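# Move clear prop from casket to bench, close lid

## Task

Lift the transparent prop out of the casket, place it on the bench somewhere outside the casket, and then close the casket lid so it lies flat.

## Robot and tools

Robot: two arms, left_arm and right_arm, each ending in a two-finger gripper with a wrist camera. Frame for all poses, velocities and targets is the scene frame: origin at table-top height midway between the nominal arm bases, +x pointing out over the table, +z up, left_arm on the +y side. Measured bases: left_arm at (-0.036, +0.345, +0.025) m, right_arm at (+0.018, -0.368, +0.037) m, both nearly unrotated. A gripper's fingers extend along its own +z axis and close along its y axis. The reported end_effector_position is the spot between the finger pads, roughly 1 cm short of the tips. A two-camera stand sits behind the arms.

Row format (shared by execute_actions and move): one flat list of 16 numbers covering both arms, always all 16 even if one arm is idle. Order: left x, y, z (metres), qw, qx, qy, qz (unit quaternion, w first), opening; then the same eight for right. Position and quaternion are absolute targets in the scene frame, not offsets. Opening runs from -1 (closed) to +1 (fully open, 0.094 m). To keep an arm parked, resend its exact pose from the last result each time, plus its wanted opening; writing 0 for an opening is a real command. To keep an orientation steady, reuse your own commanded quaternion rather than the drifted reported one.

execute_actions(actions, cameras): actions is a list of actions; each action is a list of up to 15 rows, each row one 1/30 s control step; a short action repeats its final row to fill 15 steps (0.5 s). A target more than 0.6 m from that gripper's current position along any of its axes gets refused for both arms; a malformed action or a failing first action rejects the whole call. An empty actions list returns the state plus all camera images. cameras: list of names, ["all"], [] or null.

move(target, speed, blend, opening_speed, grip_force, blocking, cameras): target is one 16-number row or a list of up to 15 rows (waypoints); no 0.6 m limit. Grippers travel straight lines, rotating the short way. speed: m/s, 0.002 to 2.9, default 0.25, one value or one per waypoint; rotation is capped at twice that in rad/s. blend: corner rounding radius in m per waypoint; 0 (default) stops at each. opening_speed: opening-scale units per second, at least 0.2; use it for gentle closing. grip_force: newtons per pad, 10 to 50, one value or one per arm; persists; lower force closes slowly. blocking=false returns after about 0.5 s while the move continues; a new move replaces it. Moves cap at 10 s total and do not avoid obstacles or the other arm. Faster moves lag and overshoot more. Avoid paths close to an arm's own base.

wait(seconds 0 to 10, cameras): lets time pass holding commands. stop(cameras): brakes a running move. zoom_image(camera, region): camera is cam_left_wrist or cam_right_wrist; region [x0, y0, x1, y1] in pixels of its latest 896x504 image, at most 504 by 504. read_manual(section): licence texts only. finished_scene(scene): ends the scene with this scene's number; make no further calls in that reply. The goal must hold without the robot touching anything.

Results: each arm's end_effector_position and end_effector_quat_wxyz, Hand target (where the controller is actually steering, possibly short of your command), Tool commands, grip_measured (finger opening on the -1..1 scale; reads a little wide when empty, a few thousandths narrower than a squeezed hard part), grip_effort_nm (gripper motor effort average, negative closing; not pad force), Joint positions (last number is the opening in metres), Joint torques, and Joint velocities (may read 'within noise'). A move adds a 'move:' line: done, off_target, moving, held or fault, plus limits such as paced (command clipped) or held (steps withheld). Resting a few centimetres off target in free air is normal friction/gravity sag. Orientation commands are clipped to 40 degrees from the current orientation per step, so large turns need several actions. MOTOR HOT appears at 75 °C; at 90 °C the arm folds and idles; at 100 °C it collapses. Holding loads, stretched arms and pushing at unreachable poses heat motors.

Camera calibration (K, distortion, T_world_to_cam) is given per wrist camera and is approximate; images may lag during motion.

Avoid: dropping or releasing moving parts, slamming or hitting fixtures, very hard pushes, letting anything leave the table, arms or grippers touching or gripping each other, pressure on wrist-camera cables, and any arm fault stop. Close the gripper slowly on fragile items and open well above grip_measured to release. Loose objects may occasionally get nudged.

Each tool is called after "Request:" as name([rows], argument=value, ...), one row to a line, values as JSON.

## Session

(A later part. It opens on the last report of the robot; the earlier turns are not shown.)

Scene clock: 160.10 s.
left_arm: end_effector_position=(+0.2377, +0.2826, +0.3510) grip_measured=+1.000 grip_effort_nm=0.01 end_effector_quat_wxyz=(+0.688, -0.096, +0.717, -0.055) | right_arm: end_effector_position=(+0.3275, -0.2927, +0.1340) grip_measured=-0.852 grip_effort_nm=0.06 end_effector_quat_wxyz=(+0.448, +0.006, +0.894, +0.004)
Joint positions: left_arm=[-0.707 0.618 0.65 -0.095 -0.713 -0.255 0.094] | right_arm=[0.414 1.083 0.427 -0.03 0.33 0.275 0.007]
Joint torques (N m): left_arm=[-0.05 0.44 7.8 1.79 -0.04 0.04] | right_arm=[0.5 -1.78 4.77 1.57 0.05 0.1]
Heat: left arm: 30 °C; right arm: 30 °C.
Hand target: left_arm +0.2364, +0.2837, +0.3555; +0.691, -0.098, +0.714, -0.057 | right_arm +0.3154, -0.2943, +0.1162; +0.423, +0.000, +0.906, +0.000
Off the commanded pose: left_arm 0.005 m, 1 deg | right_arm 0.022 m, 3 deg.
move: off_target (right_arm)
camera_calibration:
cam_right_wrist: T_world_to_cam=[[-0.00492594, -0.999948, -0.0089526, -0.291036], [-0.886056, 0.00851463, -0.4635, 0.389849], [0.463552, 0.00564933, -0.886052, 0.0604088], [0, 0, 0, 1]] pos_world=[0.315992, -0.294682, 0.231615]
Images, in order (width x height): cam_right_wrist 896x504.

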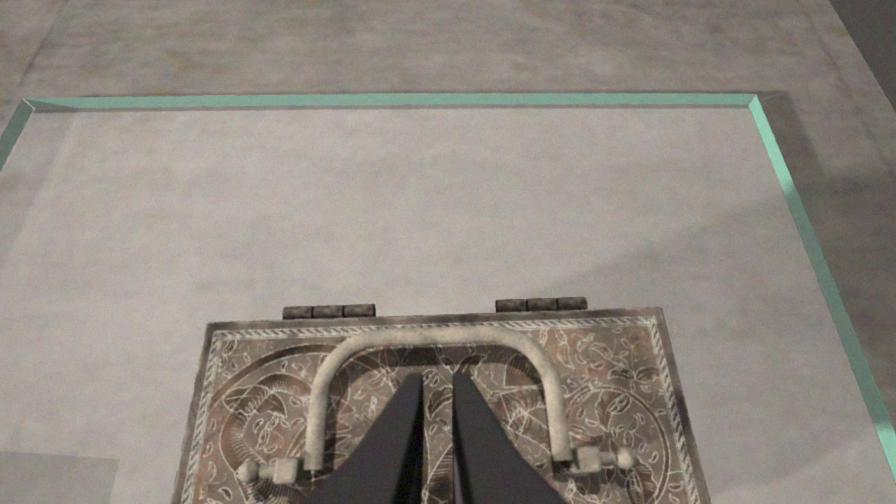

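Request:
move(target=[0.2364,0.2837,0.3556,0.691,-0.098,0.714,-0.057,1,0.25,-0.294,0.2,0.4226,0,0.9063,0,-0.85], cameras=["cam_right_wrist"])

Request:
zoom_image(camera="cam_right_wrist", region=[200, 180, 680, 420])

Scene clock: 164.73 s.
left_arm: end_effector_position=(+0.2377, +0.2826, +0.3510) grip_measured=+1.000 grip_effort_nm=0.02 end_effector_quat_wxyz=(+0.688, -0.096, +0.717, -0.055) | right_arm: end_effector_position=(+0.2501, -0.2924, +0.1934) grip_measured=-0.852 grip_effort_nm=0.06 end_effector_quat_wxyz=(+0.419, -0.006, +0.908, +0.002)
Joint positions: left_arm=[-0.707 0.618 0.65 -0.095 -0.713 -0.255 0.094] | right_arm=[0.644 0.722 0.609 -0.702 0.469 0.446 0.007]
Joint torques (N m): left_arm=[-0.05 0.46 7.82 1.79 -0.04 0.04] | right_arm=[0.38 0.36 8.57 1.49 0.37 0.11]
Heat: left arm: 30 °C; right arm: 30 °C.
Hand target: left_arm +0.2364, +0.2837, +0.3555; +0.691, -0.098, +0.714, -0.057 | right_arm +0.2501, -0.2940, +0.2000; +0.423, +0.000, +0.906, +0.000
Off the commanded pose: left_arm 0.005 m, 1 deg | right_arm 0.007 m, 1 deg.
move: done
camera_calibration:
cam_right_wrist: T_world_to_cam=[[0.0162106, -0.999859, 0.00439234, -0.29838], [-0.913954, -0.0165991, -0.405477, 0.337302], [0.405493, 0.00255863, -0.914095, 0.16791], [0, 0, 0, 1]] pos_world=[0.245029, -0.293169, 0.291564]
Images, in order (width x height): cam_right_wrist 896x504.

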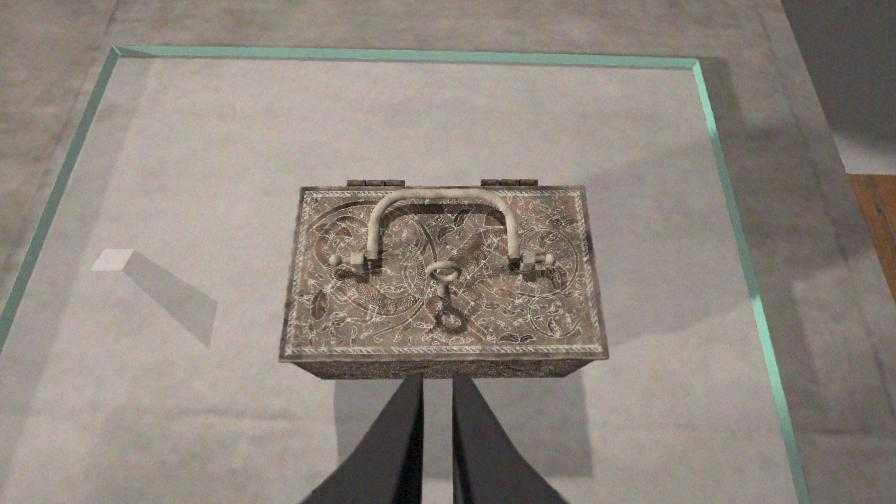

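Scaled by 1.050 from the camera's 896x504 image, which has a finer 1280x720 frame.

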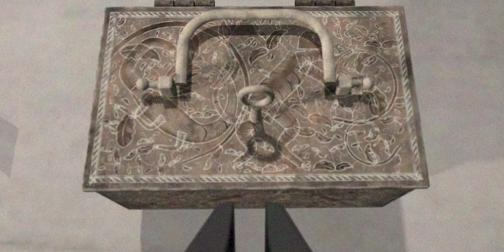

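Request:
finished_scene(scene=2)

The scene is finished: the task was done.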